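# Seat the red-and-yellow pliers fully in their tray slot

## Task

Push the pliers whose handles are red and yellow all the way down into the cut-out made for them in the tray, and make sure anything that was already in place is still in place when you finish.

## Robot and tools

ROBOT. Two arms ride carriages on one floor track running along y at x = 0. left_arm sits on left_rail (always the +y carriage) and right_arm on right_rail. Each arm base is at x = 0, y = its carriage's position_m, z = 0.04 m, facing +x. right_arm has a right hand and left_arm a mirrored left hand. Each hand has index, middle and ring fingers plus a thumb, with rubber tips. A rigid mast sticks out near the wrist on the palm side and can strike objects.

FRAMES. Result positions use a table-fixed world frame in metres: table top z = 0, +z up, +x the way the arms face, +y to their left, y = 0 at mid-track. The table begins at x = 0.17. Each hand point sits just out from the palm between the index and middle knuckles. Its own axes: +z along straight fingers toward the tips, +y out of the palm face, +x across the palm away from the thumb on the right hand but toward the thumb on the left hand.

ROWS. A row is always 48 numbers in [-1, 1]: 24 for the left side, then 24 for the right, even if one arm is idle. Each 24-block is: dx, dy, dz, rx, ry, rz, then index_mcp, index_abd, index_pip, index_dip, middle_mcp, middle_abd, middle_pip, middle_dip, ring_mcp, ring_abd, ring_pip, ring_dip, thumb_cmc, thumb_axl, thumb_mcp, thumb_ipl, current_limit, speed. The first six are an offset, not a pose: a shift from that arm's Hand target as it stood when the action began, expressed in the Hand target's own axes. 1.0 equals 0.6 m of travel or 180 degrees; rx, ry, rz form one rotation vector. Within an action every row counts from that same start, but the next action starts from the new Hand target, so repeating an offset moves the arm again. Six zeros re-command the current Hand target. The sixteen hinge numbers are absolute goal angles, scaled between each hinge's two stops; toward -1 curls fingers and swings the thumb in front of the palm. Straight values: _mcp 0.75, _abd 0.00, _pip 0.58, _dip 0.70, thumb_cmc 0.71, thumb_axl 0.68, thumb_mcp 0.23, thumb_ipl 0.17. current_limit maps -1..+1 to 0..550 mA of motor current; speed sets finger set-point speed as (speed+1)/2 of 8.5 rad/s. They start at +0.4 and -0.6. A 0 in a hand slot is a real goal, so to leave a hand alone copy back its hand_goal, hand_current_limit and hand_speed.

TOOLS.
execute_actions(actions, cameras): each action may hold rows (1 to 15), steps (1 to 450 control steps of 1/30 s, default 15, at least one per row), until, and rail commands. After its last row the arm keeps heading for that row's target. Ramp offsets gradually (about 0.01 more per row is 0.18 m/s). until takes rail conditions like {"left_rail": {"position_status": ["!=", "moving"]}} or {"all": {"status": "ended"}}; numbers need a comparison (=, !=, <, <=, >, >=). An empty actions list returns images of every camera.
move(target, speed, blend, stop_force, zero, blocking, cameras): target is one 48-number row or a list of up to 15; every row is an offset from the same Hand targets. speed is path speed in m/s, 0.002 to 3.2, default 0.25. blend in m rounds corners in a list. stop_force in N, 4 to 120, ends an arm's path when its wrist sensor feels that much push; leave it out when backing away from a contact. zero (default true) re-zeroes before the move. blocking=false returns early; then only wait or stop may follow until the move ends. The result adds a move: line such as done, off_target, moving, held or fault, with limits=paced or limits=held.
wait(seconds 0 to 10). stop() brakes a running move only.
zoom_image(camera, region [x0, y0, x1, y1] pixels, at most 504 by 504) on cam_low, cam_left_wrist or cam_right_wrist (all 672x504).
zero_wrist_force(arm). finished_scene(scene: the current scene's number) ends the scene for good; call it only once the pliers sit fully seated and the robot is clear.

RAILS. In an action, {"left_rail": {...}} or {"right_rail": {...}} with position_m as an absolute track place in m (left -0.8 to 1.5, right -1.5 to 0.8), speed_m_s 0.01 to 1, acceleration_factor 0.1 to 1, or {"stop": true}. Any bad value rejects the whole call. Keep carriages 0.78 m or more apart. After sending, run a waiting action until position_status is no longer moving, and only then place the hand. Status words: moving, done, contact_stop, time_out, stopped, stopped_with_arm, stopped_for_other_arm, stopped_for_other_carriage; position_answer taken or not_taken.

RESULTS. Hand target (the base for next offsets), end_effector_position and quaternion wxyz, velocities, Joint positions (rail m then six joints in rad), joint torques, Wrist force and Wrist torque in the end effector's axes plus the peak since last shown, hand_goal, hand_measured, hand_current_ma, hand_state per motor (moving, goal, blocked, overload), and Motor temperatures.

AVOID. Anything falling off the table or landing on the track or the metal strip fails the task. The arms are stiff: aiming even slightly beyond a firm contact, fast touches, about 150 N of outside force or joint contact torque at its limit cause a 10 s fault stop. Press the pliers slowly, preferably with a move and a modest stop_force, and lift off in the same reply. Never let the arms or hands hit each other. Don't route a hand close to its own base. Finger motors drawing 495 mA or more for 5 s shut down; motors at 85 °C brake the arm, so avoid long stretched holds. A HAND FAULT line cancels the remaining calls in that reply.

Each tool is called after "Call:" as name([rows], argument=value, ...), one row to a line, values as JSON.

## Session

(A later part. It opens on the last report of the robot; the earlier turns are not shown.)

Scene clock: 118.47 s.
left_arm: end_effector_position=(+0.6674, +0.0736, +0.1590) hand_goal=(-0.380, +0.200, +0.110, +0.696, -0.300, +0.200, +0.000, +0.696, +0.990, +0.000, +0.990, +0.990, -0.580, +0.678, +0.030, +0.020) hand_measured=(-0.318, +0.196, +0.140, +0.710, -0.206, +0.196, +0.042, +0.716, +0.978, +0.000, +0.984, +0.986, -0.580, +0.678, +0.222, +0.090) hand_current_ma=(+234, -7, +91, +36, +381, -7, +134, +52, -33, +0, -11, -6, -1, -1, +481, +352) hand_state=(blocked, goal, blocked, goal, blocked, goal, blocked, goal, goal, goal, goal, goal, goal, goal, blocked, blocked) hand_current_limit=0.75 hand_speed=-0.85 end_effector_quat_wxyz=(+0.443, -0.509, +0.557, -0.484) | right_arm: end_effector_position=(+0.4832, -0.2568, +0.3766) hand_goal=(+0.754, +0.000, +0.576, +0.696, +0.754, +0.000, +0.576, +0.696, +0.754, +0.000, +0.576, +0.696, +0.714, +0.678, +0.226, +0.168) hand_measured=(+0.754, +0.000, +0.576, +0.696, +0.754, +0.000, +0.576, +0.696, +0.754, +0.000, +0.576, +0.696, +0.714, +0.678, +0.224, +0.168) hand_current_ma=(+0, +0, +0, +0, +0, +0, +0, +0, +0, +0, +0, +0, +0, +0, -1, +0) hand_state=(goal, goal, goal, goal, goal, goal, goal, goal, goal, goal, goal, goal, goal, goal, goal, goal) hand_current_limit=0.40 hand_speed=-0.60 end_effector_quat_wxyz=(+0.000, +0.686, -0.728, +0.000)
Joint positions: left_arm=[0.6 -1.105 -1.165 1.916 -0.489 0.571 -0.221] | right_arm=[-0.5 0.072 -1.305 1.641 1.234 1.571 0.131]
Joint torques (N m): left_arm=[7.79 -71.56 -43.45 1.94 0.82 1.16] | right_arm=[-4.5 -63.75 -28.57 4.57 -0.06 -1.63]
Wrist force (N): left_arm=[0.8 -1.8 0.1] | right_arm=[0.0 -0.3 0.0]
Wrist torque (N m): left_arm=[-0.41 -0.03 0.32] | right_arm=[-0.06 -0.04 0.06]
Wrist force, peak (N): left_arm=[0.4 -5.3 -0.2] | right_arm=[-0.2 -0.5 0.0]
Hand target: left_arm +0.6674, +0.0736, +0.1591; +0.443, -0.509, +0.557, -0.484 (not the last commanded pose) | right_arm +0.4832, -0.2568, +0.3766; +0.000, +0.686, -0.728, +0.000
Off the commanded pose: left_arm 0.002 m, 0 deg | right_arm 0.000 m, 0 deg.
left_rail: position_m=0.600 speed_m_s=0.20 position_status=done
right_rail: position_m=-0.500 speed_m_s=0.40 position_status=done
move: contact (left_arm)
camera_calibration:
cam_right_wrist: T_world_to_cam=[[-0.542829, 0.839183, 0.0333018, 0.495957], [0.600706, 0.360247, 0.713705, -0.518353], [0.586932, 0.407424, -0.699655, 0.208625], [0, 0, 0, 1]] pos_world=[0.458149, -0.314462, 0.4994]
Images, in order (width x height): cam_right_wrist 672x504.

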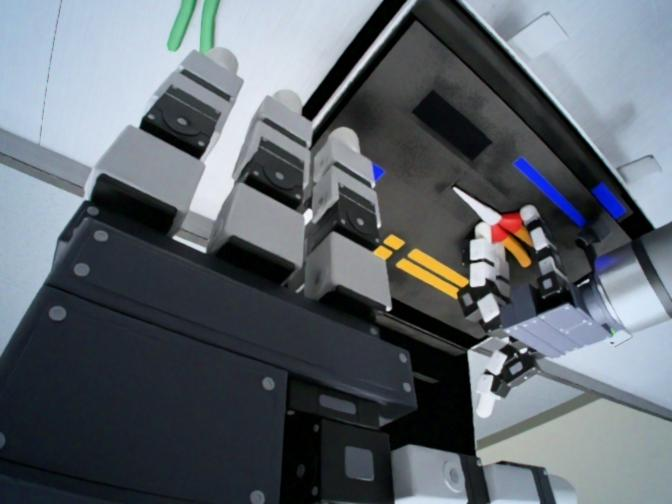

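Call:
execute_actions([
  {"rows":[[0,0,0,0,0,0,-0.1781,0.2,0.0029,0.6957,-0.0836,0.2,-0.0438,0.6957,0.99,0,0.99,0.99,-0.58,0.677,0.2247,0.1676,0.75,-0.9,0,0,0,0,0,0,0.754,0,0.576,0.696,0.754,0,0.576,0.696,0.754,0,0.576,0.696,0.714,0.678,0.226,0.168,0.4,-0.6]],"steps":30},
])

Call:
move(target=[0,-0.0825,-0.0116,0,0,0,-0.1781,0.2,0.0029,0.6957,-0.0836,0.2,-0.0438,0.6957,0.99,0,0.99,0.99,-0.58,0.677,0.2247,0.1676,0.75,-0.7,0,0,0,0,0,0,0.754,0,0.576,0.696,0.754,0,0.576,0.696,0.754,0,0.576,0.696,0.714,0.678,0.226,0.168,0.4,-0.6], speed=0.05, cameras=["cam_right_wrist"])

Call:
zoom_image(camera="cam_right_wrist", region=[440, 165, 560, 275])

Scene clock: 122.07 s.
left_arm: end_effector_position=(+0.6674, +0.0736, +0.1591) hand_goal=(-0.178, +0.200, +0.002, +0.696, -0.084, +0.200, -0.044, +0.696, +0.990, +0.000, +0.990, +0.990, -0.580, +0.678, +0.224, +0.168) hand_measured=(-0.184, +0.198, +0.006, +0.700, -0.094, +0.196, -0.040, +0.698, +0.978, +0.000, +0.984, +0.986, -0.582, +0.678, +0.206, +0.142) hand_current_ma=(-14, -4, +9, +6, -22, -7, +8, +5, -33, +0, -11, -6, -2, -1, -65, -110) hand_state=(goal, goal, goal, goal, goal, goal, goal, goal, goal, goal, goal, goal, goal, goal, goal, blocked) hand_current_limit=0.75 hand_speed=-0.90 end_effector_quat_wxyz=(+0.443, -0.509, +0.557, -0.484) | right_arm: end_effector_position=(+0.4832, -0.2568, +0.3766) hand_goal=(+0.754, +0.000, +0.576, +0.696, +0.754, +0.000, +0.576, +0.696, +0.754, +0.000, +0.576, +0.696, +0.714, +0.678, +0.226, +0.168) hand_measured=(+0.754, +0.000, +0.576, +0.696, +0.754, +0.000, +0.576, +0.696, +0.754, +0.000, +0.576, +0.696, +0.714, +0.678, +0.224, +0.168) hand_current_ma=(+0, +0, +0, +0, +0, +0, +0, +0, +0, +0, +0, +0, +0, +0, -1, +0) hand_state=(goal, goal, goal, goal, goal, goal, goal, goal, goal, goal, goal, goal, goal, goal, goal, goal) hand_current_limit=0.40 hand_speed=-0.60 end_effector_quat_wxyz=(+0.000, +0.686, -0.728, +0.000)
Joint positions: left_arm=[0.6 -1.105 -1.165 1.916 -0.489 0.571 -0.221] | right_arm=[-0.5 0.072 -1.305 1.641 1.234 1.571 0.131]
Joint torques (N m): left_arm=[7.78 -67.18 -38.78 1.13 0.88 1.92] | right_arm=[-9.48 -66.87 -29.03 4.83 -0.34 -1.44]
Wrist force (N): left_arm=[0.7 -3.6 1.7] | right_arm=[-0.3 0.0 0.1]
Wrist torque (N m): left_arm=[-0.42 -0.02 0.27] | right_arm=[-0.02 -0.01 0.04]
Wrist force, peak (N): left_arm=[0.5 -4.1 1.8] | right_arm=[-0.3 -0.4 0.1]
Hand target: left_arm +0.6674, +0.0736, +0.1591; +0.443, -0.509, +0.557, -0.484 | right_arm +0.4832, -0.2568, +0.3766; +0.000, +0.686, -0.728, +0.000
Off the commanded pose: left_arm 0.000 m, 0 deg | right_arm 0.000 m, 0 deg.
left_rail: position_m=0.600 speed_m_s=0.20 position_status=done
right_rail: position_m=-0.500 speed_m_s=0.40 position_status=done

Scene clock: 123.47 s.
left_arm: end_effector_position=(+0.6674, +0.0736, +0.2090) hand_goal=(-0.178, +0.200, +0.002, +0.696, -0.084, +0.200, -0.044, +0.696, +0.990, +0.000, +0.990, +0.990, -0.580, +0.678, +0.224, +0.168) hand_measured=(-0.184, +0.198, +0.006, +0.700, -0.094, +0.196, -0.040, +0.698, +0.978, +0.000, +0.984, +0.986, -0.582, +0.678, +0.222, +0.166) hand_current_ma=(-13, -4, +9, +6, -22, -7, +8, +5, -33, +0, -11, -6, -2, -1, -7, -5) hand_state=(goal, goal, goal, goal, goal, goal, goal, goal, goal, goal, goal, goal, goal, goal, goal, goal) hand_current_limit=0.75 hand_speed=-0.70 end_effector_quat_wxyz=(+0.443, -0.509, +0.557, -0.484) | right_arm: end_effector_position=(+0.4832, -0.2568, +0.3766) hand_goal=(+0.754, +0.000, +0.576, +0.696, +0.754, +0.000, +0.576, +0.696, +0.754, +0.000, +0.576, +0.696, +0.714, +0.678, +0.226, +0.168) hand_measured=(+0.754, +0.000, +0.576, +0.696, +0.754, +0.000, +0.576, +0.696, +0.754, +0.000, +0.576, +0.696, +0.714, +0.678, +0.224, +0.168) hand_current_ma=(+0, +0, +0, +0, +0, +0, +0, +0, +0, +0, +0, +0, +0, +0, -1, +0) hand_state=(goal, goal, goal, goal, goal, goal, goal, goal, goal, goal, goal, goal, goal, goal, goal, goal) hand_current_limit=0.40 hand_speed=-0.60 end_effector_quat_wxyz=(+0.000, +0.686, -0.728, +0.000)
Joint positions: left_arm=[0.6 -1.105 -1.221 1.886 -0.403 0.571 -0.221] | right_arm=[-0.5 0.072 -1.305 1.641 1.234 1.571 0.131]
Joint torques (N m): left_arm=[6.15 -70.5 -46.77 1.99 0.89 -1.04] | right_arm=[-6.68 -70.86 -28.81 4.29 -0.08 -1.89]
Wrist force (N): left_arm=[0.6 0.1 0.1] | right_arm=[-0.1 -0.1 0.0]
Wrist torque (N m): left_arm=[-0.13 -0.02 0.26] | right_arm=[-0.04 -0.03 0.06]
Wrist force, peak (N): left_arm=[0.7 -3.7 1.6] | right_arm=[-0.4 0.0 0.3]
Hand target: left_arm +0.6674, +0.0736, +0.2090; +0.443, -0.509, +0.557, -0.484 | right_arm +0.4832, -0.2568, +0.3766; +0.000, +0.686, -0.728, +0.000
Off the commanded pose: left_arm 0.000 m, 0 deg | right_arm 0.000 m, 0 deg.
left_rail: position_m=0.600 speed_m_s=0.20 position_status=done
right_rail: position_m=-0.500 speed_m_s=0.40 position_status=done
move: done
camera_calibration:
cam_right_wrist: T_world_to_cam=[[-0.542829, 0.839183, 0.0333018, 0.495957], [0.600706, 0.360247, 0.713705, -0.518353], [0.586932, 0.407424, -0.699655, 0.208625], [0, 0, 0, 1]] pos_world=[0.458149, -0.314462, 0.4994]
Images, in order (width x height): cam_right_wrist 672x504.

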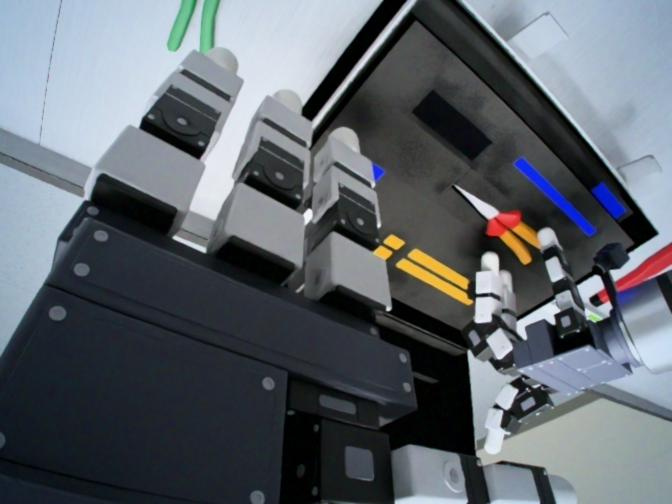

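Scaled by 4.200 from the camera's 672x504 image, which has a finer 960x720 frame.

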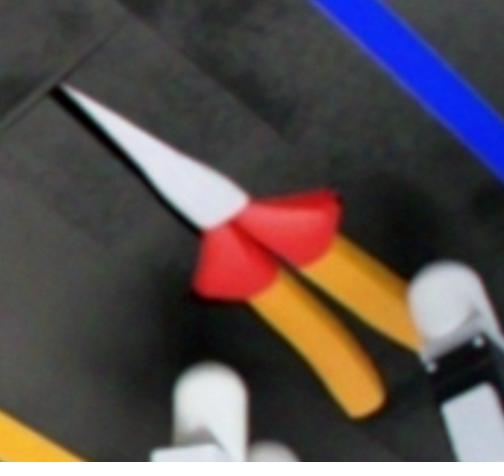

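Call:
move([
  [-0.0135,-0.0577,-0.2010,-0.4554,0.0139,0.0160,-0.1781,0.2,0.0029,0.6957,-0.0836,0.2,-0.0438,0.6957,0.99,0,0.99,0.99,-0.58,0.677,0.2247,0.1676,0.75,-0.1,0,0,0,0,0,0,0.754,0,0.576,0.696,0.754,0,0.576,0.696,0.754,0,0.576,0.696,0.714,0.678,0.226,0.168,0.4,-0.6],
  [-0.0135,-0.0577,-0.2010,-0.4554,0.0139,0.0160,0.754,0,0.576,0.696,0.754,0,0.576,0.696,0.754,0,0.576,0.696,0.714,0.677,0.2247,0.1676,0.75,-0.1,0,0,0,0,0,0,0.754,0,0.576,0.696,0.754,0,0.576,0.696,0.754,0,0.576,0.696,0.714,0.678,0.226,0.168,0.4,-0.6],
], speed=0.4, cameras=["cam_left_wrist","cam_right_wrist"])

Call:
zoom_image(camera="cam_right_wrist", region=[440, 165, 600, 315])

Call:
zoom_image(camera="cam_left_wrist", region=[200, 0, 400, 200])

Scene clock: 126.93 s.
left_arm: end_effector_position=(+0.5718, +0.0888, +0.2533) hand_goal=(-0.178, +0.200, +0.002, +0.696, -0.084, +0.200, -0.044, +0.696, +0.990, +0.000, +0.990, +0.990, -0.580, +0.678, +0.224, +0.168) hand_measured=(-0.172, +0.198, +0.006, +0.700, -0.078, +0.196, -0.040, +0.698, +0.978, +0.000, +0.984, +0.986, -0.582, +0.678, +0.222, +0.166) hand_current_ma=(+14, -4, +9, +6, +15, -6, +8, +5, -33, +0, -11, -6, -2, -1, -7, -5) hand_state=(goal, goal, goal, goal, goal, goal, goal, goal, goal, goal, goal, goal, goal, goal, goal, goal) hand_current_limit=0.75 hand_speed=-0.10 end_effector_quat_wxyz=(+0.074, -0.652, +0.750, -0.082) | right_arm: end_effector_position=(+0.4832, -0.2568, +0.3766) hand_goal=(+0.754, +0.000, +0.576, +0.696, +0.754, +0.000, +0.576, +0.696, +0.754, +0.000, +0.576, +0.696, +0.714, +0.678, +0.226, +0.168) hand_measured=(+0.754, +0.000, +0.576, +0.696, +0.754, +0.000, +0.576, +0.696, +0.754, +0.000, +0.576, +0.696, +0.714, +0.678, +0.224, +0.168) hand_current_ma=(+0, +0, +0, +0, +0, +0, +0, +0, +0, +0, +0, +0, +0, +0, -1, +0) hand_state=(goal, goal, goal, goal, goal, goal, goal, goal, goal, goal, goal, goal, goal, goal, goal, goal) hand_current_limit=0.40 hand_speed=-0.60 end_effector_quat_wxyz=(+0.000, +0.686, -0.728, +0.000)
Joint positions: left_arm=[0.6 -0.911 -0.978 1.332 1.061 1.414 -0.76] | right_arm=[-0.5 0.072 -1.305 1.641 1.234 1.571 0.131]
Joint torques (N m): left_arm=[-9.46 -91.34 -24.91 1.52 -2.17 -1.83] | right_arm=[-5.98 -71.23 -28.64 4.71 0.16 -1.15]
Wrist force (N): left_arm=[0.6 -0.2 0.5] | right_arm=[0.0 -0.1 -0.1]
Wrist torque (N m): left_arm=[-0.01 0.03 0.28] | right_arm=[-0.02 -0.03 0.06]
Wrist force, peak (N): left_arm=[2.1 2.2 -2.2] | right_arm=[-0.4 -0.4 -0.3]
Hand target: left_arm +0.5718, +0.0888, +0.2533; +0.074, -0.652, +0.750, -0.082 (not the last commanded pose) | right_arm +0.4832, -0.2568, +0.3766; +0.000, +0.686, -0.728, +0.000
Off the commanded pose: left_arm 0.019 m, 13 deg | right_arm 0.000 m, 0 deg.
left_rail: position_m=0.600 speed_m_s=0.20 position_status=done
right_rail: position_m=-0.500 speed_m_s=0.40 position_status=done
move: held (left_arm; a check stopped the path); path passed 0 of 2 targets; target 2's new numbers were not sent; limits=held
pose unreachable (left arm): on one or more control steps of this call, first in action 0 (counted from 0), this arm could not follow its commanded pose, so it was not sent that pose on those steps. It may still have moved: this result reports where it is.
cause: moving toward the commanded pose would bring a part of the arm too close to another arm (a part of this arm just beyond joint 4 (elbow) and a part of the right arm just beyond its joint 7 (wrist 3), along the way the arms are being sent, or toward where that arm still pushes).
camera_calibration:
cam_left_wrist: T_world_to_cam=[[0.695699, 0.693715, 0.186448, -0.543851], [0.308149, -0.522672, 0.794895, -0.370893], [0.648882, -0.495554, -0.57739, -0.0604262], [0, 0, 0, 1]] pos_world=[0.531856, 0.153478, 0.361332]
cam_right_wrist: T_world_to_cam=[[-0.542829, 0.839183, 0.0333018, 0.495957], [0.600706, 0.360247, 0.713705, -0.518353], [0.586932, 0.407424, -0.699655, 0.208625], [0, 0, 0, 1]] pos_world=[0.458149, -0.314462, 0.4994]
Images, in order (width x height): cam_left_wrist 672x504, cam_right_wrist 672x504.

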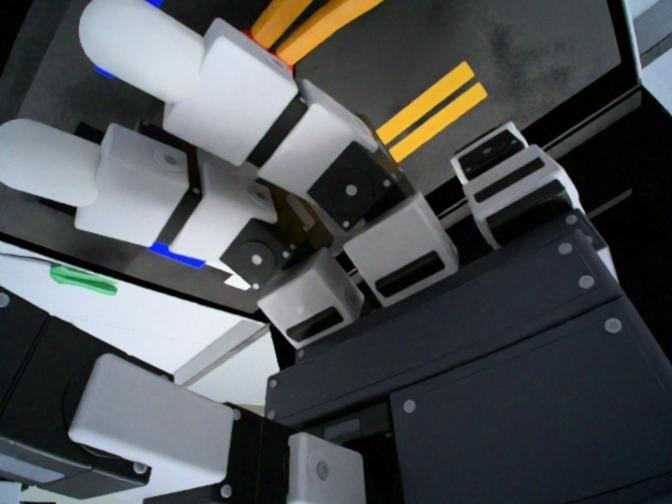

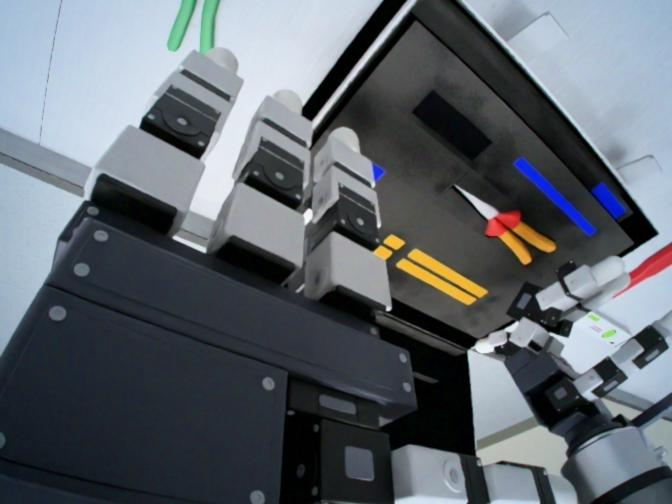

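Scaled by 3.150 from the camera's 672x504 image, which has a finer 960x720 frame.

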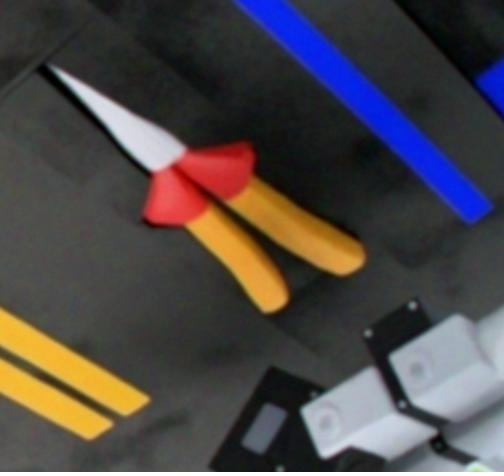

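Scaled by 2.520 from the camera's 672x504 image, which has a finer 960x720 frame.

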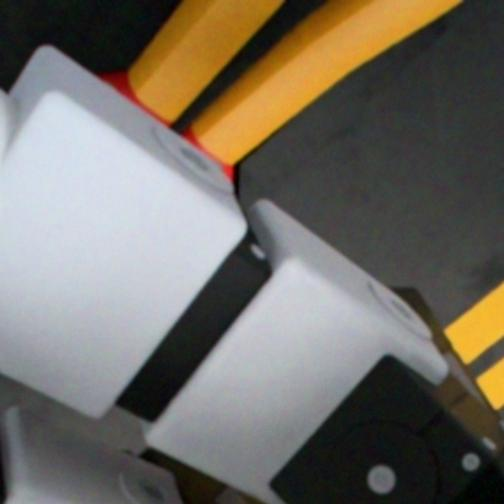

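Call:
execute_actions([
  {"right_rail":{"position_m":-0.85,"speed_m_s":0.5,"acceleration_factor":0.5},"steps":100,"until":{"right_rail":{"position_status":["!=","moving"]}}},
])

Scene clock: 127.30 s.
left_arm: end_effector_position=(+0.5718, +0.0888, +0.2533) hand_goal=(-0.178, +0.200, +0.002, +0.696, -0.084, +0.200, -0.044, +0.696, +0.990, +0.000, +0.990, +0.990, -0.580, +0.678, +0.224, +0.168) hand_measured=(-0.172, +0.198, +0.006, +0.700, -0.078, +0.196, -0.040, +0.698, +0.978, +0.000, +0.984, +0.986, -0.582, +0.678, +0.222, +0.166) hand_current_ma=(+14, -4, +9, +6, +15, -6, +8, +5, -33, +0, -11, -6, -2, -1, -7, -5) hand_state=(goal, goal, goal, goal, goal, goal, goal, goal, goal, goal, goal, goal, goal, goal, goal, goal) hand_current_limit=0.75 hand_speed=-0.10 end_effector_quat_wxyz=(+0.074, -0.652, +0.750, -0.082) | right_arm: end_effector_position=(+0.4832, -0.2568, +0.3766) hand_goal=(+0.754, +0.000, +0.576, +0.696, +0.754, +0.000, +0.576, +0.696, +0.754, +0.000, +0.576, +0.696, +0.714, +0.678, +0.226, +0.168) hand_measured=(+0.754, +0.000, +0.576, +0.696, +0.754, +0.000, +0.576, +0.696, +0.754, +0.000, +0.576, +0.696, +0.714, +0.678, +0.224, +0.168) hand_current_ma=(+0, +0, +0, +0, +0, +0, +0, +0, +0, +0, +0, +0, +0, +0, -1, +0) hand_state=(goal, goal, goal, goal, goal, goal, goal, goal, goal, goal, goal, goal, goal, goal, goal, goal) hand_current_limit=0.40 hand_speed=-0.60 end_effector_quat_wxyz=(+0.000, +0.686, -0.728, +0.000)
Joint positions: left_arm=[0.6 -0.911 -0.978 1.332 1.061 1.414 -0.76] | right_arm=[-0.5 0.072 -1.305 1.641 1.234 1.571 0.131]
Joint torques (N m): left_arm=[-8.08 -91.38 -24.24 1.52 -2.18 -1.58] | right_arm=[-8.65 -72.5 -28.81 5.12 0.11 -2.09]
Wrist force (N): left_arm=[0.4 0.0 0.4] | right_arm=[0.1 -0.1 0.0]
Wrist torque (N m): left_arm=[0.04 0.05 0.25] | right_arm=[-0.02 -0.05 0.07]
Wrist force, peak (N): left_arm=[0.1 0.0 0.7] | right_arm=[-0.4 -0.4 0.0]
Hand target: left_arm +0.5718, +0.0888, +0.2533; +0.074, -0.652, +0.750, -0.082 (not the last commanded pose) | right_arm +0.4832, -0.2568, +0.3766; +0.000, +0.686, -0.728, +0.000
Off the commanded pose: left_arm 0.019 m, 13 deg | right_arm 0.000 m, 0 deg.
left_rail: position_m=0.600 speed_m_s=0.20 position_status=done
right_rail: position_m=-0.500 speed_m_s=0.50 position_status=stopped_for_other_arm position_answer=taken

Call:
move(target=[0,0,0,0,0,0,-0.1781,0.2,0.0029,0.6957,-0.0836,0.2,-0.0438,0.6957,0.99,0,0.99,0.99,-0.58,0.677,0.2247,0.1676,0.75,-0.1,0.3,0,-0.1,0,0,0,0.754,0,0.576,0.696,0.754,0,0.576,0.696,0.754,0,0.576,0.696,0.714,0.678,0.226,0.168,0.4,-0.6], speed=0.3)

Call:
execute_actions([
  {"right_rail":{"position_m":-0.85,"speed_m_s":0.5,"acceleration_factor":0.5},"steps":100,"until":{"right_rail":{"position_status":["!=","moving"]}}},
])

Scene clock: 128.80 s.
left_arm: end_effector_position=(+0.5718, +0.0888, +0.2533) hand_goal=(-0.178, +0.200, +0.002, +0.696, -0.084, +0.200, -0.044, +0.696, +0.990, +0.000, +0.990, +0.990, -0.580, +0.678, +0.224, +0.168) hand_measured=(-0.172, +0.198, +0.006, +0.700, -0.078, +0.196, -0.040, +0.698, +0.978, +0.000, +0.984, +0.986, -0.582, +0.678, +0.222, +0.166) hand_current_ma=(+14, -4, +9, +6, +15, -6, +8, +5, -33, +0, -11, -6, -2, -1, -7, -5) hand_state=(goal, goal, goal, goal, goal, goal, goal, goal, goal, goal, goal, goal, goal, goal, goal, goal) hand_current_limit=0.75 hand_speed=-0.10 end_effector_quat_wxyz=(+0.074, -0.652, +0.750, -0.082) | right_arm: end_effector_position=(+0.4726, -0.4363, +0.4366) hand_goal=(+0.754, +0.000, +0.576, +0.696, +0.754, +0.000, +0.576, +0.696, +0.754, +0.000, +0.576, +0.696, +0.714, +0.678, +0.226, +0.168) hand_measured=(+0.754, +0.000, +0.576, +0.696, +0.754, +0.000, +0.576, +0.696, +0.754, +0.000, +0.576, +0.696, +0.714, +0.678, +0.224, +0.168) hand_current_ma=(+0, +0, +0, +0, +0, +0, +0, +0, +0, +0, +0, +0, +0, +0, -1, +0) hand_state=(goal, goal, goal, goal, goal, goal, goal, goal, goal, goal, goal, goal, goal, goal, goal, goal) hand_current_limit=0.40 hand_speed=-0.60 end_effector_quat_wxyz=(+0.000, +0.686, -0.728, +0.000)
Joint positions: left_arm=[0.6 -0.911 -0.978 1.332 1.061 1.414 -0.76] | right_arm=[-0.5 -0.253 -1.414 1.666 1.318 1.571 -0.194]
Joint torques (N m): left_arm=[-8.76 -90.27 -24.33 1.43 -2.05 -1.92] | right_arm=[-12.07 -64.36 -42.57 5.33 -2.26 -2.09]
Wrist force (N): left_arm=[0.4 -0.2 0.5] | right_arm=[0.3 -0.5 -0.3]
Wrist torque (N m): left_arm=[0.00 0.05 0.26] | right_arm=[-0.08 -0.03 0.08]
Wrist force, peak (N): left_arm=[0.0 0.0 0.8] | right_arm=[1.9 -0.3 -1.2]
Hand target: left_arm +0.5718, +0.0888, +0.2533; +0.074, -0.652, +0.750, -0.082 | right_arm +0.4726, -0.4364, +0.4366; +0.000, +0.686, -0.728, +0.000
Off the commanded pose: left_arm 0.000 m, 0 deg | right_arm 0.000 m, 0 deg.
left_rail: position_m=0.600 speed_m_s=0.20 position_status=done
right_rail: position_m=-0.500 speed_m_s=0.50 position_status=stopped_for_other_arm position_answer=taken
move: done

Scene clock: 130.83 s.
left_arm: end_effector_position=(+0.5718, +0.0888, +0.2533) hand_goal=(-0.178, +0.200, +0.002, +0.696, -0.084, +0.200, -0.044, +0.696, +0.990, +0.000, +0.990, +0.990, -0.580, +0.678, +0.224, +0.168) hand_measured=(-0.172, +0.198, +0.006, +0.700, -0.078, +0.196, -0.040, +0.698, +0.978, +0.000, +0.984, +0.986, -0.582, +0.678, +0.222, +0.166) hand_current_ma=(+14, -4, +9, +6, +15, -6, +8, +5, -33, +0, -11, -6, -2, -1, -7, -5) hand_state=(goal, goal, goal, goal, goal, goal, goal, goal, goal, goal, goal, goal, goal, goal, goal, goal) hand_current_limit=0.75 hand_speed=-0.10 end_effector_quat_wxyz=(+0.074, -0.652, +0.750, -0.082) | right_arm: end_effector_position=(+0.4727, -0.7865, +0.4366) hand_goal=(+0.754, +0.000, +0.576, +0.696, +0.754, +0.000, +0.576, +0.696, +0.754, +0.000, +0.576, +0.696, +0.714, +0.678, +0.226, +0.168) hand_measured=(+0.754, +0.000, +0.576, +0.696, +0.754, +0.000, +0.576, +0.696, +0.754, +0.000, +0.576, +0.696, +0.714, +0.678, +0.224, +0.168) hand_current_ma=(+0, +0, +0, +0, +0, +0, +0, +0, +0, +0, +0, +0, +0, +0, -1, +0) hand_state=(goal, goal, goal, goal, goal, goal, goal, goal, goal, goal, goal, goal, goal, goal, goal, goal) hand_current_limit=0.40 hand_speed=-0.60 end_effector_quat_wxyz=(+0.000, +0.686, -0.728, +0.000)
Joint positions: left_arm=[0.6 -0.911 -0.978 1.332 1.061 1.414 -0.76] | right_arm=[-0.85 -0.253 -1.414 1.666 1.318 1.571 -0.195]
Joint torques (N m): left_arm=[-7.24 -90.06 -23.96 1.37 -1.92 -1.93] | right_arm=[9.43 -60.55 -38.95 5.34 -1.96 -1.92]
Wrist force (N): left_arm=[0.3 0.0 0.5] | right_arm=[-0.2 -0.2 -0.3]
Wrist torque (N m): left_arm=[0.02 0.06 0.25] | right_arm=[-0.04 0.02 0.05]
Wrist force, peak (N): left_arm=[0.2 0.1 0.8] | right_arm=[0.9 -0.4 -0.1]
Hand target: left_arm +0.5718, +0.0888, +0.2533; +0.074, -0.652, +0.750, -0.082 | right_arm +0.4726, -0.7865, +0.4366; +0.000, +0.686, -0.728, +0.000
Off the commanded pose: left_arm 0.000 m, 0 deg | right_arm 0.000 m, 0 deg.
left_rail: position_m=0.600 speed_m_s=0.20 position_status=done
right_rail: position_m=-0.850 speed_m_s=0.50 position_status=done

Call:
move([
  [-0.0007,0.029,-0.0095,-0.0708,0.0017,0.0033,-0.1781,0.2,0.0029,0.6957,-0.0836,0.2,-0.0438,0.6957,0.99,0,0.99,0.99,-0.58,0.677,0.2247,0.1676,0.75,-0.1,0,0,0,0,0,0,0.754,0,0.576,0.696,0.754,0,0.576,0.696,0.754,0,0.576,0.696,0.714,0.678,0.226,0.168,0.4,-0.6],
  [-0.0007,0.029,-0.0095,-0.0708,0.0017,0.0033,0.754,0,0.576,0.696,0.754,0,0.576,0.696,0.754,0,0.576,0.696,0.714,0.677,0.2247,0.1676,0.75,-0.1,0,0,0,0,0,0,0.754,0,0.576,0.696,0.754,0,0.576,0.696,0.754,0,0.576,0.696,0.714,0.678,0.226,0.168,0.4,-0.6],
], speed=0.2, cameras=["cam_left_wrist"])

Call:
zoom_image(camera="cam_left_wrist", region=[240, 0, 440, 200])

Scene clock: 133.20 s.
left_arm: end_effector_position=(+0.5538, +0.0918, +0.2551) hand_goal=(+0.754, +0.000, +0.576, +0.696, +0.754, +0.000, +0.576, +0.696, +0.754, +0.000, +0.576, +0.696, +0.714, +0.678, +0.224, +0.168) hand_measured=(+0.750, +0.002, +0.574, +0.698, +0.750, +0.004, +0.574, +0.698, +0.754, +0.000, +0.578, +0.698, +0.712, +0.678, +0.222, +0.166) hand_current_ma=(-8, +4, -3, +5, -8, +5, -4, +4, +0, +0, +4, +5, -4, -1, -7, -5) hand_state=(goal, goal, goal, goal, goal, goal, goal, goal, goal, goal, goal, goal, goal, goal, goal, goal) hand_current_limit=0.75 hand_speed=-0.10 end_effector_quat_wxyz=(+0.000, -0.652, +0.758, +0.001) | right_arm: end_effector_position=(+0.4726, -0.7865, +0.4367) hand_goal=(+0.754, +0.000, +0.576, +0.696, +0.754, +0.000, +0.576, +0.696, +0.754, +0.000, +0.576, +0.696, +0.714, +0.678, +0.226, +0.168) hand_measured=(+0.754, +0.000, +0.576, +0.696, +0.754, +0.000, +0.576, +0.696, +0.754, +0.000, +0.576, +0.696, +0.714, +0.678, +0.224, +0.168) hand_current_ma=(+0, +0, +0, +0, +0, +0, +0, +0, +0, +0, +0, +0, +0, +0, -1, +0) hand_state=(goal, goal, goal, goal, goal, goal, goal, goal, goal, goal, goal, goal, goal, goal, goal, goal) hand_current_limit=0.40 hand_speed=-0.60 end_effector_quat_wxyz=(+0.000, +0.686, -0.728, +0.000)
Joint positions: left_arm=[0.6 -0.877 -0.905 1.265 1.212 1.572 -0.727] | right_arm=[-0.85 -0.253 -1.414 1.666 1.318 1.571 -0.195]
Joint torques (N m): left_arm=[10.02 -68.75 -47.22 5.83 2.66 2.54] | right_arm=[7.65 -59.64 -35.44 4.66 -1.16 -1.93]
Wrist force (N): left_arm=[0.3 -0.3 0.1] | right_arm=[0.1 -0.4 -0.1]
Wrist torque (N m): left_arm=[-0.08 0.02 -0.03] | right_arm=[-0.08 -0.01 0.06]
Wrist force, peak (N): left_arm=[0.4 -0.6 0.6] | right_arm=[0.1 -0.7 -0.1]
Hand target: left_arm +0.5538, +0.0918, +0.2551; +0.000, -0.652, +0.758, +0.001 | right_arm +0.4726, -0.7865, +0.4366; +0.000, +0.686, -0.728, +0.000
Off the commanded pose: left_arm 0.000 m, 0 deg | right_arm 0.000 m, 0 deg.
left_rail: position_m=0.600 speed_m_s=0.20 position_status=done
right_rail: position_m=-0.850 speed_m_s=0.50 position_status=done
move: done
camera_calibration:
cam_left_wrist: T_world_to_cam=[[0.728848, 0.683002, 0.0478413, -0.515718], [0.467467, -0.547463, 0.694088, -0.42545], [0.500255, -0.483521, -0.718298, 0.0708551], [0, 0, 0, 1]] pos_world=[0.539319, 0.153578, 0.370868]
Images, in order (width x height): cam_left_wrist 672x504.

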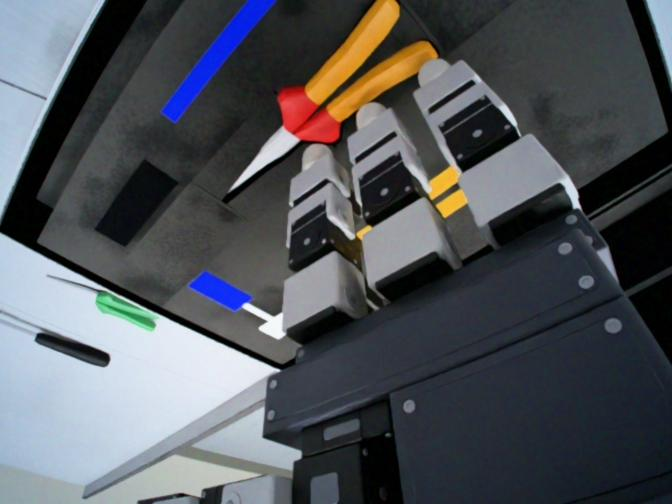

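Scaled by 2.520 from the camera's 672x504 image, which has a finer 960x720 frame.

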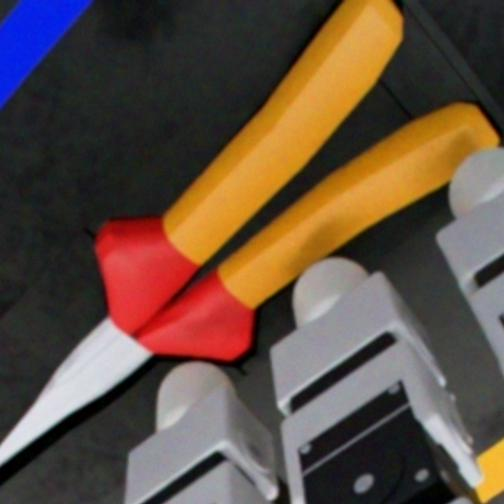

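Call:
move(target=[0,0,0.06,0,0,0,0.754,0,0.576,0.696,0.754,0,0.576,0.696,0.754,0,0.576,0.696,0.714,0.677,0.2247,0.1676,0.75,-0.1,0,0,0,0,0,0,0.754,0,0.576,0.696,0.754,0,0.576,0.696,0.754,0,0.576,0.696,0.714,0.678,0.226,0.168,0.4,-0.6], speed=0.03, stop_force=10)

Call:
move(target=[0,0,0.025,0,0,0,0.754,0,0.576,0.696,0.754,0,0.576,0.696,0.754,0,0.576,0.696,0.714,0.677,0.2247,0.1676,0.75,-0.1,0,0,0,0,0,0,0.754,0,0.576,0.696,0.754,0,0.576,0.696,0.754,0,0.576,0.696,0.714,0.678,0.226,0.168,0.4,-0.6], speed=0.012, stop_force=45, zero=false)

Scene clock: 135.70 s.
left_arm: end_effector_position=(+0.5538, +0.0918, +0.2316) hand_goal=(+0.754, +0.000, +0.576, +0.696, +0.754, +0.000, +0.576, +0.696, +0.754, +0.000, +0.576, +0.696, +0.714, +0.678, +0.224, +0.168) hand_measured=(+0.748, -0.002, +0.572, +0.694, +0.750, +0.000, +0.574, +0.696, +0.754, -0.004, +0.578, +0.698, +0.712, +0.678, +0.222, +0.166) hand_current_ma=(-12, -2, -6, -3, -9, -1, -4, -1, +1, -5, +2, +4, -4, -1, -7, -5) hand_state=(goal, goal, goal, goal, goal, goal, goal, goal, goal, goal, goal, goal, goal, goal, goal, goal) hand_current_limit=0.75 hand_speed=-0.10 end_effector_quat_wxyz=(+0.000, -0.652, +0.758, +0.001) | right_arm: end_effector_position=(+0.4726, -0.7865, +0.4367) hand_goal=(+0.754, +0.000, +0.576, +0.696, +0.754, +0.000, +0.576, +0.696, +0.754, +0.000, +0.576, +0.696, +0.714, +0.678, +0.226, +0.168) hand_measured=(+0.754, +0.000, +0.576, +0.696, +0.754, +0.000, +0.576, +0.696, +0.754, +0.000, +0.576, +0.696, +0.714, +0.678, +0.224, +0.168) hand_current_ma=(+0, +0, +0, +0, +0, +0, +0, +0, +0, +0, +0, +0, +0, +0, -1, +0) hand_state=(goal, goal, goal, goal, goal, goal, goal, goal, goal, goal, goal, goal, goal, goal, goal, goal) hand_current_limit=0.40 hand_speed=-0.60 end_effector_quat_wxyz=(+0.000, +0.686, -0.728, +0.000)
Joint positions: left_arm=[0.6 -0.877 -0.89 1.283 1.179 1.572 -0.727] | right_arm=[-0.85 -0.253 -1.414 1.666 1.318 1.571 -0.195]
Joint torques (N m): left_arm=[4.29 -90.99 -45.31 5.05 0.94 1.31] | right_arm=[8.61 -56.48 -31.45 4.61 -0.67 -1.34]
Wrist force (N): left_arm=[-0.2 -0.3 -6.7] | right_arm=[0.2 -0.3 0.0]
Wrist torque (N m): left_arm=[0.36 0.11 -0.06] | right_arm=[-0.08 -0.03 0.08]
Wrist force, peak (N): left_arm=[-0.1 -0.6 -13.6] | right_arm=[0.1 -0.5 -0.3]
Hand target: left_arm +0.5538, +0.0918, +0.2316; +0.000, -0.652, +0.758, +0.001 (not the last commanded pose) | right_arm +0.4726, -0.7865, +0.4366; +0.000, +0.686, -0.728, +0.000
Off the commanded pose: left_arm 0.013 m, 0 deg | right_arm 0.000 m, 0 deg.
left_rail: position_m=0.600 speed_m_s=0.20 position_status=done
right_rail: position_m=-0.850 speed_m_s=0.50 position_status=done
move: contact (left_arm)

Scene clock: 137.33 s.
left_arm: end_effector_position=(+0.5538, +0.0918, +0.2266) hand_goal=(+0.754, +0.000, +0.576, +0.696, +0.754, +0.000, +0.576, +0.696, +0.754, +0.000, +0.576, +0.696, +0.714, +0.678, +0.224, +0.168) hand_measured=(+0.748, -0.004, +0.572, +0.690, +0.750, -0.002, +0.574, +0.692, +0.754, -0.004, +0.578, +0.696, +0.712, +0.678, +0.222, +0.166) hand_current_ma=(-14, -6, -9, -11, -9, -3, -4, -7, +0, -5, +2, +0, -4, -1, -7, -5) hand_state=(goal, goal, goal, goal, goal, goal, goal, goal, goal, goal, goal, goal, goal, goal, goal, goal) hand_current_limit=0.75 hand_speed=-0.10 end_effector_quat_wxyz=(+0.000, -0.652, +0.758, +0.001) | right_arm: end_effector_position=(+0.4726, -0.7865, +0.4366) hand_goal=(+0.754, +0.000, +0.576, +0.696, +0.754, +0.000, +0.576, +0.696, +0.754, +0.000, +0.576, +0.696, +0.714, +0.678, +0.226, +0.168) hand_measured=(+0.754, +0.000, +0.576, +0.696, +0.754, +0.000, +0.576, +0.696, +0.754, +0.000, +0.576, +0.696, +0.714, +0.678, +0.224, +0.168) hand_current_ma=(+0, +0, +0, +0, +0, +0, +0, +0, +0, +0, +0, +0, +0, +0, -1, +0) hand_state=(goal, goal, goal, goal, goal, goal, goal, goal, goal, goal, goal, goal, goal, goal, goal, goal) hand_current_limit=0.40 hand_speed=-0.60 end_effector_quat_wxyz=(+0.000, +0.686, -0.728, +0.000)
Joint positions: left_arm=[0.6 -0.877 -0.887 1.287 1.172 1.572 -0.727] | right_arm=[-0.85 -0.253 -1.414 1.666 1.318 1.571 -0.195]
Joint torques (N m): left_arm=[3.84 -61.89 -29.03 0.8 0.88 1.32] | right_arm=[6.08 -54.52 -29.64 4.17 -0.66 -1.7]
Wrist force (N): left_arm=[-0.1 -1.6 -44.1] | right_arm=[0.0 -0.4 0.0]
Wrist torque (N m): left_arm=[3.27 -0.32 -0.04] | right_arm=[-0.10 -0.01 0.05]
Wrist force, peak (N): left_arm=[0.0 -1.9 -48.6] | right_arm=[0.3 -0.6 -0.4]
Hand target: left_arm +0.5538, +0.0918, +0.2266; +0.000, -0.652, +0.758, +0.001 (not the last commanded pose) | right_arm +0.4726, -0.7865, +0.4366; +0.000, +0.686, -0.728, +0.000
Off the commanded pose: left_arm 0.010 m, 0 deg | right_arm 0.000 m, 0 deg.
left_rail: position_m=0.600 speed_m_s=0.20 position_status=done
right_rail: position_m=-0.850 speed_m_s=0.50 position_status=done
move: contact (left_arm)

Call:
move([
  [0,0,-0.0267,0,0,0,0.754,0,0.576,0.696,0.754,0,0.576,0.696,0.754,0,0.576,0.696,0.714,0.677,0.2247,0.1676,0.75,-0.1,0,0,0,0,0,0,0.754,0,0.576,0.696,0.754,0,0.576,0.696,0.754,0,0.576,0.696,0.714,0.678,0.226,0.168,0.4,-0.6],
  [0.0252,0.0542,-0.0267,0,0,-0.0522,0.754,0,0.576,0.696,0.754,0,0.576,0.696,0.754,0,0.576,0.696,0.714,0.677,0.2247,0.1676,0.75,-0.1,0,0,0,0,0,0,0.754,0,0.576,0.696,0.754,0,0.576,0.696,0.754,0,0.576,0.696,0.714,0.678,0.226,0.168,0.4,-0.6],
], speed=[0.06,0.1], cameras=["cam_left_wrist"])

Call:
zoom_image(camera="cam_left_wrist", region=[240, 0, 440, 200])

Scene clock: 139.70 s.
left_arm: end_effector_position=(+0.5195, +0.0816, +0.2427) hand_goal=(+0.754, +0.000, +0.576, +0.696, +0.754, +0.000, +0.576, +0.696, +0.754, +0.000, +0.576, +0.696, +0.714, +0.678, +0.224, +0.168) hand_measured=(+0.750, -0.002, +0.572, +0.694, +0.750, -0.002, +0.574, +0.694, +0.754, -0.004, +0.578, +0.696, +0.712, +0.678, +0.222, +0.166) hand_current_ma=(-9, -4, -6, -5, -9, -3, -4, -4, +0, -5, +2, +0, -4, -1, -7, -5) hand_state=(goal, goal, goal, goal, goal, goal, goal, goal, goal, goal, goal, goal, goal, goal, goal, goal) hand_current_limit=0.75 hand_speed=-0.10 end_effector_quat_wxyz=(+0.000, +0.712, -0.702, -0.001) | right_arm: end_effector_position=(+0.4726, -0.7865, +0.4366) hand_goal=(+0.754, +0.000, +0.576, +0.696, +0.754, +0.000, +0.576, +0.696, +0.754, +0.000, +0.576, +0.696, +0.714, +0.678, +0.226, +0.168) hand_measured=(+0.754, +0.000, +0.576, +0.696, +0.754, +0.000, +0.576, +0.696, +0.754, +0.000, +0.576, +0.696, +0.714, +0.678, +0.224, +0.168) hand_current_ma=(+0, +0, +0, +0, +0, +0, +0, +0, +0, +0, +0, +0, +0, +0, -1, +0) hand_state=(goal, goal, goal, goal, goal, goal, goal, goal, goal, goal, goal, goal, goal, goal, goal, goal) hand_current_limit=0.40 hand_speed=-0.60 end_effector_quat_wxyz=(+0.000, +0.686, -0.728, +0.000)
Joint positions: left_arm=[0.6 -0.911 -0.948 1.36 1.159 1.572 -0.925] | right_arm=[-0.85 -0.253 -1.414 1.666 1.318 1.571 -0.195]
Joint torques (N m): left_arm=[-7.74 -91.97 -23.63 1.56 -2.3 -2.59] | right_arm=[9.01 -49.95 -29.45 4 -0.27 -1.57]
Wrist force (N): left_arm=[0.3 0.0 0.7] | right_arm=[-0.1 -0.6 -0.2]
Wrist torque (N m): left_arm=[-0.11 0.02 0.25] | right_arm=[-0.10 0.00 0.05]
Wrist force, peak (N): left_arm=[-0.1 -1.2 -44.2] | right_arm=[0.0 -0.3 -0.5]
Hand target: left_arm +0.5194, +0.0816, +0.2427; +0.000, +0.712, -0.702, -0.001 | right_arm +0.4726, -0.7865, +0.4366; +0.000, +0.686, -0.728, +0.000
Off the commanded pose: left_arm 0.000 m, 0 deg | right_arm 0.000 m, 0 deg.
left_rail: position_m=0.600 speed_m_s=0.20 position_status=done
right_rail: position_m=-0.850 speed_m_s=0.50 position_status=done
move: done
camera_calibration:
cam_left_wrist: T_world_to_cam=[[0.607633, 0.792767, 0.0479809, -0.429268], [0.550411, -0.463887, 0.694159, -0.456252], [0.572565, -0.395385, -0.718221, 0.0294613], [0, 0, 0, 1]] pos_world=[0.495095, 0.140309, 0.358468]
Images, in order (width x height): cam_left_wrist 672x504.

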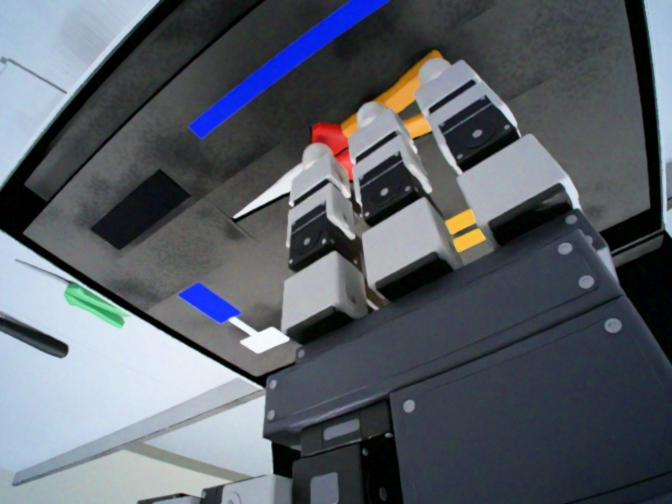

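Scaled by 2.520 from the camera's 672x504 image, which has a finer 960x720 frame.

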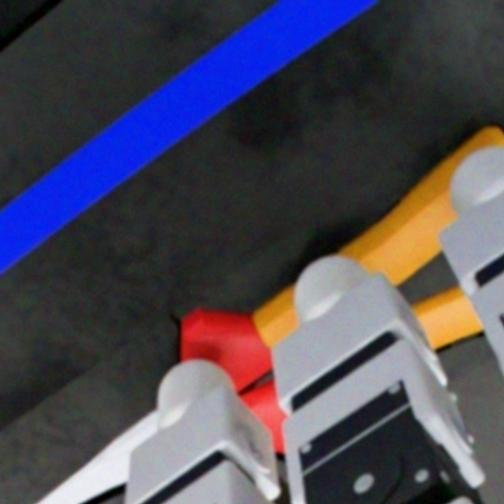

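Call:
move(target=[0,-0.0083,0.013,0,0,0,0.754,0,0.576,0.696,0.754,0,0.576,0.696,0.754,0,0.576,0.696,0.714,0.677,0.2247,0.1676,0.75,-0.1,0,0,0,0,0,0,0.754,0,0.576,0.696,0.754,0,0.576,0.696,0.754,0,0.576,0.696,0.714,0.678,0.226,0.168,0.4,-0.6], speed=0.03)

Call:
move(target=[0,0,0.035,0,0,0,0.754,0,0.576,0.696,0.754,0,0.576,0.696,0.754,0,0.576,0.696,0.714,0.677,0.2247,0.1676,0.75,-0.1,0,0,0,0,0,0,0.754,0,0.576,0.696,0.754,0,0.576,0.696,0.754,0,0.576,0.696,0.714,0.678,0.226,0.168,0.4,-0.6], speed=0.012, stop_force=45, zero=false)

Call:
move([
  [0,0,-0.035,0,0,0,0.754,0,0.576,0.696,0.754,0,0.576,0.696,0.754,0,0.576,0.696,0.714,0.677,0.2247,0.1676,0.75,-0.1,0,0,0,0,0,0,0.754,0,0.576,0.696,0.754,0,0.576,0.696,0.754,0,0.576,0.696,0.714,0.678,0.226,0.168,0.4,-0.6],
  [0.0672,-0.0221,-0.035,0,0,0,0.754,0,0.576,0.696,0.99,0,0.99,0.99,0.99,0,0.99,0.99,0.714,0.677,0.2247,0.1676,0.75,-0.1,0,0,0,0,0,0,0.754,0,0.576,0.696,0.754,0,0.576,0.696,0.754,0,0.576,0.696,0.714,0.678,0.226,0.168,0.4,-0.6],
], speed=[0.06,0.12], cameras=["cam_left_wrist"])

Call:
zoom_image(camera="cam_left_wrist", region=[220, 40, 420, 240])

Scene clock: 141.13 s.
left_arm: end_effector_position=(+0.5243, +0.0817, +0.2350) hand_goal=(+0.754, +0.000, +0.576, +0.696, +0.754, +0.000, +0.576, +0.696, +0.754, +0.000, +0.576, +0.696, +0.714, +0.678, +0.224, +0.168) hand_measured=(+0.742, -0.002, +0.568, +0.694, +0.750, -0.002, +0.574, +0.694, +0.744, -0.004, +0.572, +0.694, +0.712, +0.678, +0.222, +0.166) hand_current_ma=(-32, -4, -17, -5, -9, -3, -4, -4, -25, -5, -8, -2, -4, -1, -7, -5) hand_state=(goal, goal, goal, goal, goal, goal, goal, goal, goal, goal, goal, goal, goal, goal, goal, goal) hand_current_limit=0.75 hand_speed=-0.10 end_effector_quat_wxyz=(+0.000, +0.712, -0.702, -0.001) | right_arm: end_effector_position=(+0.4726, -0.7865, +0.4366) hand_goal=(+0.754, +0.000, +0.576, +0.696, +0.754, +0.000, +0.576, +0.696, +0.754, +0.000, +0.576, +0.696, +0.714, +0.678, +0.226, +0.168) hand_measured=(+0.754, +0.000, +0.576, +0.696, +0.754, +0.000, +0.576, +0.696, +0.754, +0.000, +0.576, +0.696, +0.714, +0.678, +0.224, +0.168) hand_current_ma=(+0, +0, +0, +0, +0, +0, +0, +0, +0, +0, +0, +0, +0, +0, -1, +0) hand_state=(goal, goal, goal, goal, goal, goal, goal, goal, goal, goal, goal, goal, goal, goal, goal, goal) hand_current_limit=0.40 hand_speed=-0.60 end_effector_quat_wxyz=(+0.000, +0.686, -0.728, +0.000)
Joint positions: left_arm=[0.6 -0.905 -0.937 1.356 1.152 1.572 -0.92] | right_arm=[-0.85 -0.253 -1.414 1.666 1.318 1.571 -0.195]
Joint torques (N m): left_arm=[12.07 -66 -46.85 0.97 -1.92 2.44] | right_arm=[8.43 -48.8 -30.2 3.54 -0.29 -1.17]
Wrist force (N): left_arm=[-0.2 1.0 -3.1] | right_arm=[0.3 -0.2 -0.1]
Wrist torque (N m): left_arm=[0.04 -0.14 -0.07] | right_arm=[-0.06 -0.04 0.08]
Wrist force, peak (N): left_arm=[-0.3 0.8 -3.1] | right_arm=[0.2 -0.3 -0.4]
Hand target: left_arm +0.5244, +0.0817, +0.2349; +0.000, +0.712, -0.702, -0.001 | right_arm +0.4726, -0.7865, +0.4366; +0.000, +0.686, -0.728, +0.000
Off the commanded pose: left_arm 0.000 m, 0 deg | right_arm 0.000 m, 0 deg.
left_rail: position_m=0.600 speed_m_s=0.20 position_status=done
right_rail: position_m=-0.850 speed_m_s=0.50 position_status=done
move: done

Scene clock: 143.07 s.
left_arm: end_effector_position=(+0.5244, +0.0817, +0.2263) hand_goal=(+0.754, +0.000, +0.576, +0.696, +0.754, +0.000, +0.576, +0.696, +0.754, +0.000, +0.576, +0.696, +0.714, +0.678, +0.224, +0.168) hand_measured=(+0.734, -0.008, +0.562, +0.690, +0.742, -0.004, +0.572, +0.694, +0.738, -0.006, +0.568, +0.692, +0.712, +0.678, +0.222, +0.166) hand_current_ma=(-56, -14, -32, -12, -33, -7, -8, -4, -44, -11, -16, -6, -4, -1, -7, -5) hand_state=(goal, goal, goal, goal, goal, goal, goal, goal, goal, goal, goal, goal, goal, goal, goal, goal) hand_current_limit=0.75 hand_speed=-0.10 end_effector_quat_wxyz=(+0.000, +0.712, -0.702, +0.000) | right_arm: end_effector_position=(+0.4726, -0.7865, +0.4366) hand_goal=(+0.754, +0.000, +0.576, +0.696, +0.754, +0.000, +0.576, +0.696, +0.754, +0.000, +0.576, +0.696, +0.714, +0.678, +0.226, +0.168) hand_measured=(+0.754, +0.000, +0.576, +0.696, +0.754, +0.000, +0.576, +0.696, +0.754, +0.000, +0.576, +0.696, +0.714, +0.678, +0.224, +0.168) hand_current_ma=(+0, +0, +0, +0, +0, +0, +0, +0, +0, +0, +0, +0, +0, +0, -1, +0) hand_state=(goal, goal, goal, goal, goal, goal, goal, goal, goal, goal, goal, goal, goal, goal, goal, goal) hand_current_limit=0.40 hand_speed=-0.60 end_effector_quat_wxyz=(+0.000, +0.686, -0.728, +0.000)
Joint positions: left_arm=[0.6 -0.905 -0.931 1.363 1.139 1.572 -0.92] | right_arm=[-0.85 -0.253 -1.414 1.666 1.318 1.571 -0.195]
Joint torques (N m): left_arm=[9.52 -60.55 -30.13 0.67 -1.8 2.4] | right_arm=[7.69 -46.17 -29.63 3.34 0.27 -1.7]
Wrist force (N): left_arm=[-0.2 0.4 -43.3] | right_arm=[0.1 -0.2 -0.1]
Wrist torque (N m): left_arm=[3.05 -0.47 -0.10] | right_arm=[-0.06 -0.01 0.07]
Wrist force, peak (N): left_arm=[-0.1 0.3 -47.5] | right_arm=[-0.1 -0.5 -0.4]
Hand target: left_arm +0.5244, +0.0817, +0.2263; +0.000, +0.712, -0.702, +0.000 (not the last commanded pose) | right_arm +0.4726, -0.7865, +0.4366; +0.000, +0.686, -0.728, +0.000
Off the commanded pose: left_arm 0.012 m, 0 deg | right_arm 0.000 m, 0 deg.
left_rail: position_m=0.600 speed_m_s=0.20 position_status=done
right_rail: position_m=-0.850 speed_m_s=0.50 position_status=done
move: contact (left_arm)

Scene clock: 145.17 s.
left_arm: end_effector_position=(+0.5383, +0.0416, +0.2473) hand_goal=(+0.754, +0.000, +0.576, +0.696, +0.990, +0.000, +0.990, +0.990, +0.990, +0.000, +0.990, +0.990, +0.714, +0.678, +0.224, +0.168) hand_measured=(+0.750, -0.002, +0.572, +0.694, +0.980, -0.004, +0.982, +0.986, +0.980, -0.002, +0.984, +0.986, +0.712, +0.678, +0.222, +0.166) hand_current_ma=(-9, -4, -6, -5, -26, -5, -15, -6, -26, -4, -14, -7, -4, -1, -7, -5) hand_state=(goal, goal, goal, goal, goal, goal, goal, goal, goal, goal, goal, goal, goal, goal, goal, goal) hand_current_limit=0.75 hand_speed=-0.10 end_effector_quat_wxyz=(+0.000, +0.712, -0.702, +0.000) | right_arm: end_effector_position=(+0.4726, -0.7865, +0.4366) hand_goal=(+0.754, +0.000, +0.576, +0.696, +0.754, +0.000, +0.576, +0.696, +0.754, +0.000, +0.576, +0.696, +0.714, +0.678, +0.226, +0.168) hand_measured=(+0.754, +0.000, +0.576, +0.696, +0.754, +0.000, +0.576, +0.696, +0.754, +0.000, +0.576, +0.696, +0.714, +0.678, +0.224, +0.168) hand_current_ma=(+0, +0, +0, +0, +0, +0, +0, +0, +0, +0, +0, +0, +0, +0, -1, +0) hand_state=(goal, goal, goal, goal, goal, goal, goal, goal, goal, goal, goal, goal, goal, goal, goal, goal) hand_current_limit=0.40 hand_speed=-0.60 end_effector_quat_wxyz=(+0.000, +0.686, -0.728, +0.000)
Joint positions: left_arm=[0.6 -0.923 -0.886 1.247 1.211 1.572 -0.937] | right_arm=[-0.85 -0.253 -1.414 1.666 1.318 1.571 -0.195]
Joint torques (N m): left_arm=[-9.62 -71.72 -49.19 5.64 -0.41 -1.72] | right_arm=[8.02 -43.31 -28.81 3.13 -0.17 -1.71]
Wrist force (N): left_arm=[0.6 -0.1 0.4] | right_arm=[-0.1 -0.4 -0.2]
Wrist torque (N m): left_arm=[-0.12 0.00 0.27] | right_arm=[-0.08 0.01 0.04]
Wrist force, peak (N): left_arm=[-0.1 0.1 -43.1] | right_arm=[0.4 -0.2 -0.4]
Hand target: left_arm +0.5383, +0.0416, +0.2473; +0.000, +0.712, -0.702, +0.000 | right_arm +0.4726, -0.7865, +0.4366; +0.000, +0.686, -0.728, +0.000
Off the commanded pose: left_arm 0.000 m, 0 deg | right_arm 0.000 m, 0 deg.
left_rail: position_m=0.600 speed_m_s=0.20 position_status=done
right_rail: position_m=-0.850 speed_m_s=0.50 position_status=done
move: done
camera_calibration:
cam_left_wrist: T_world_to_cam=[[0.607504, 0.792865, 0.0480006, -0.409078], [0.550371, -0.463734, 0.694293, -0.488508], [0.57274, -0.395367, -0.71809, 0.00607876], [0, 0, 0, 1]] pos_world=[0.513895, 0.100209, 0.363168]
Images, in order (width x height): cam_left_wrist 672x504.

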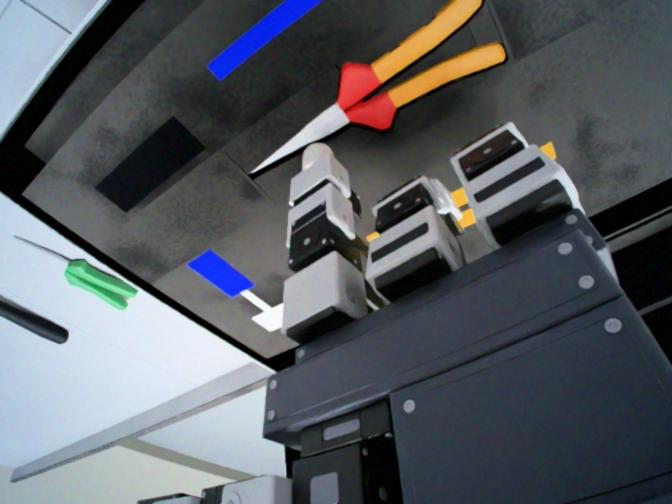

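Scaled by 2.520 from the camera's 672x504 image, which has a finer 960x720 frame.

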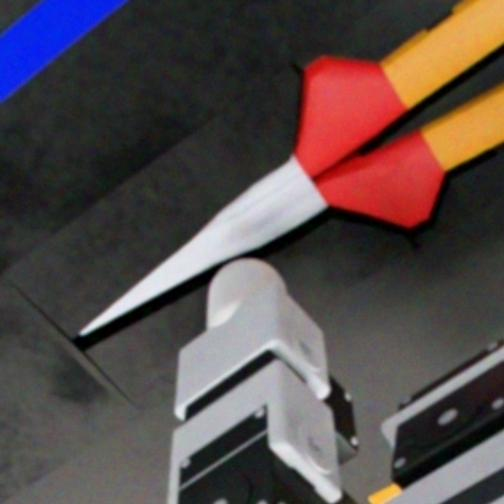

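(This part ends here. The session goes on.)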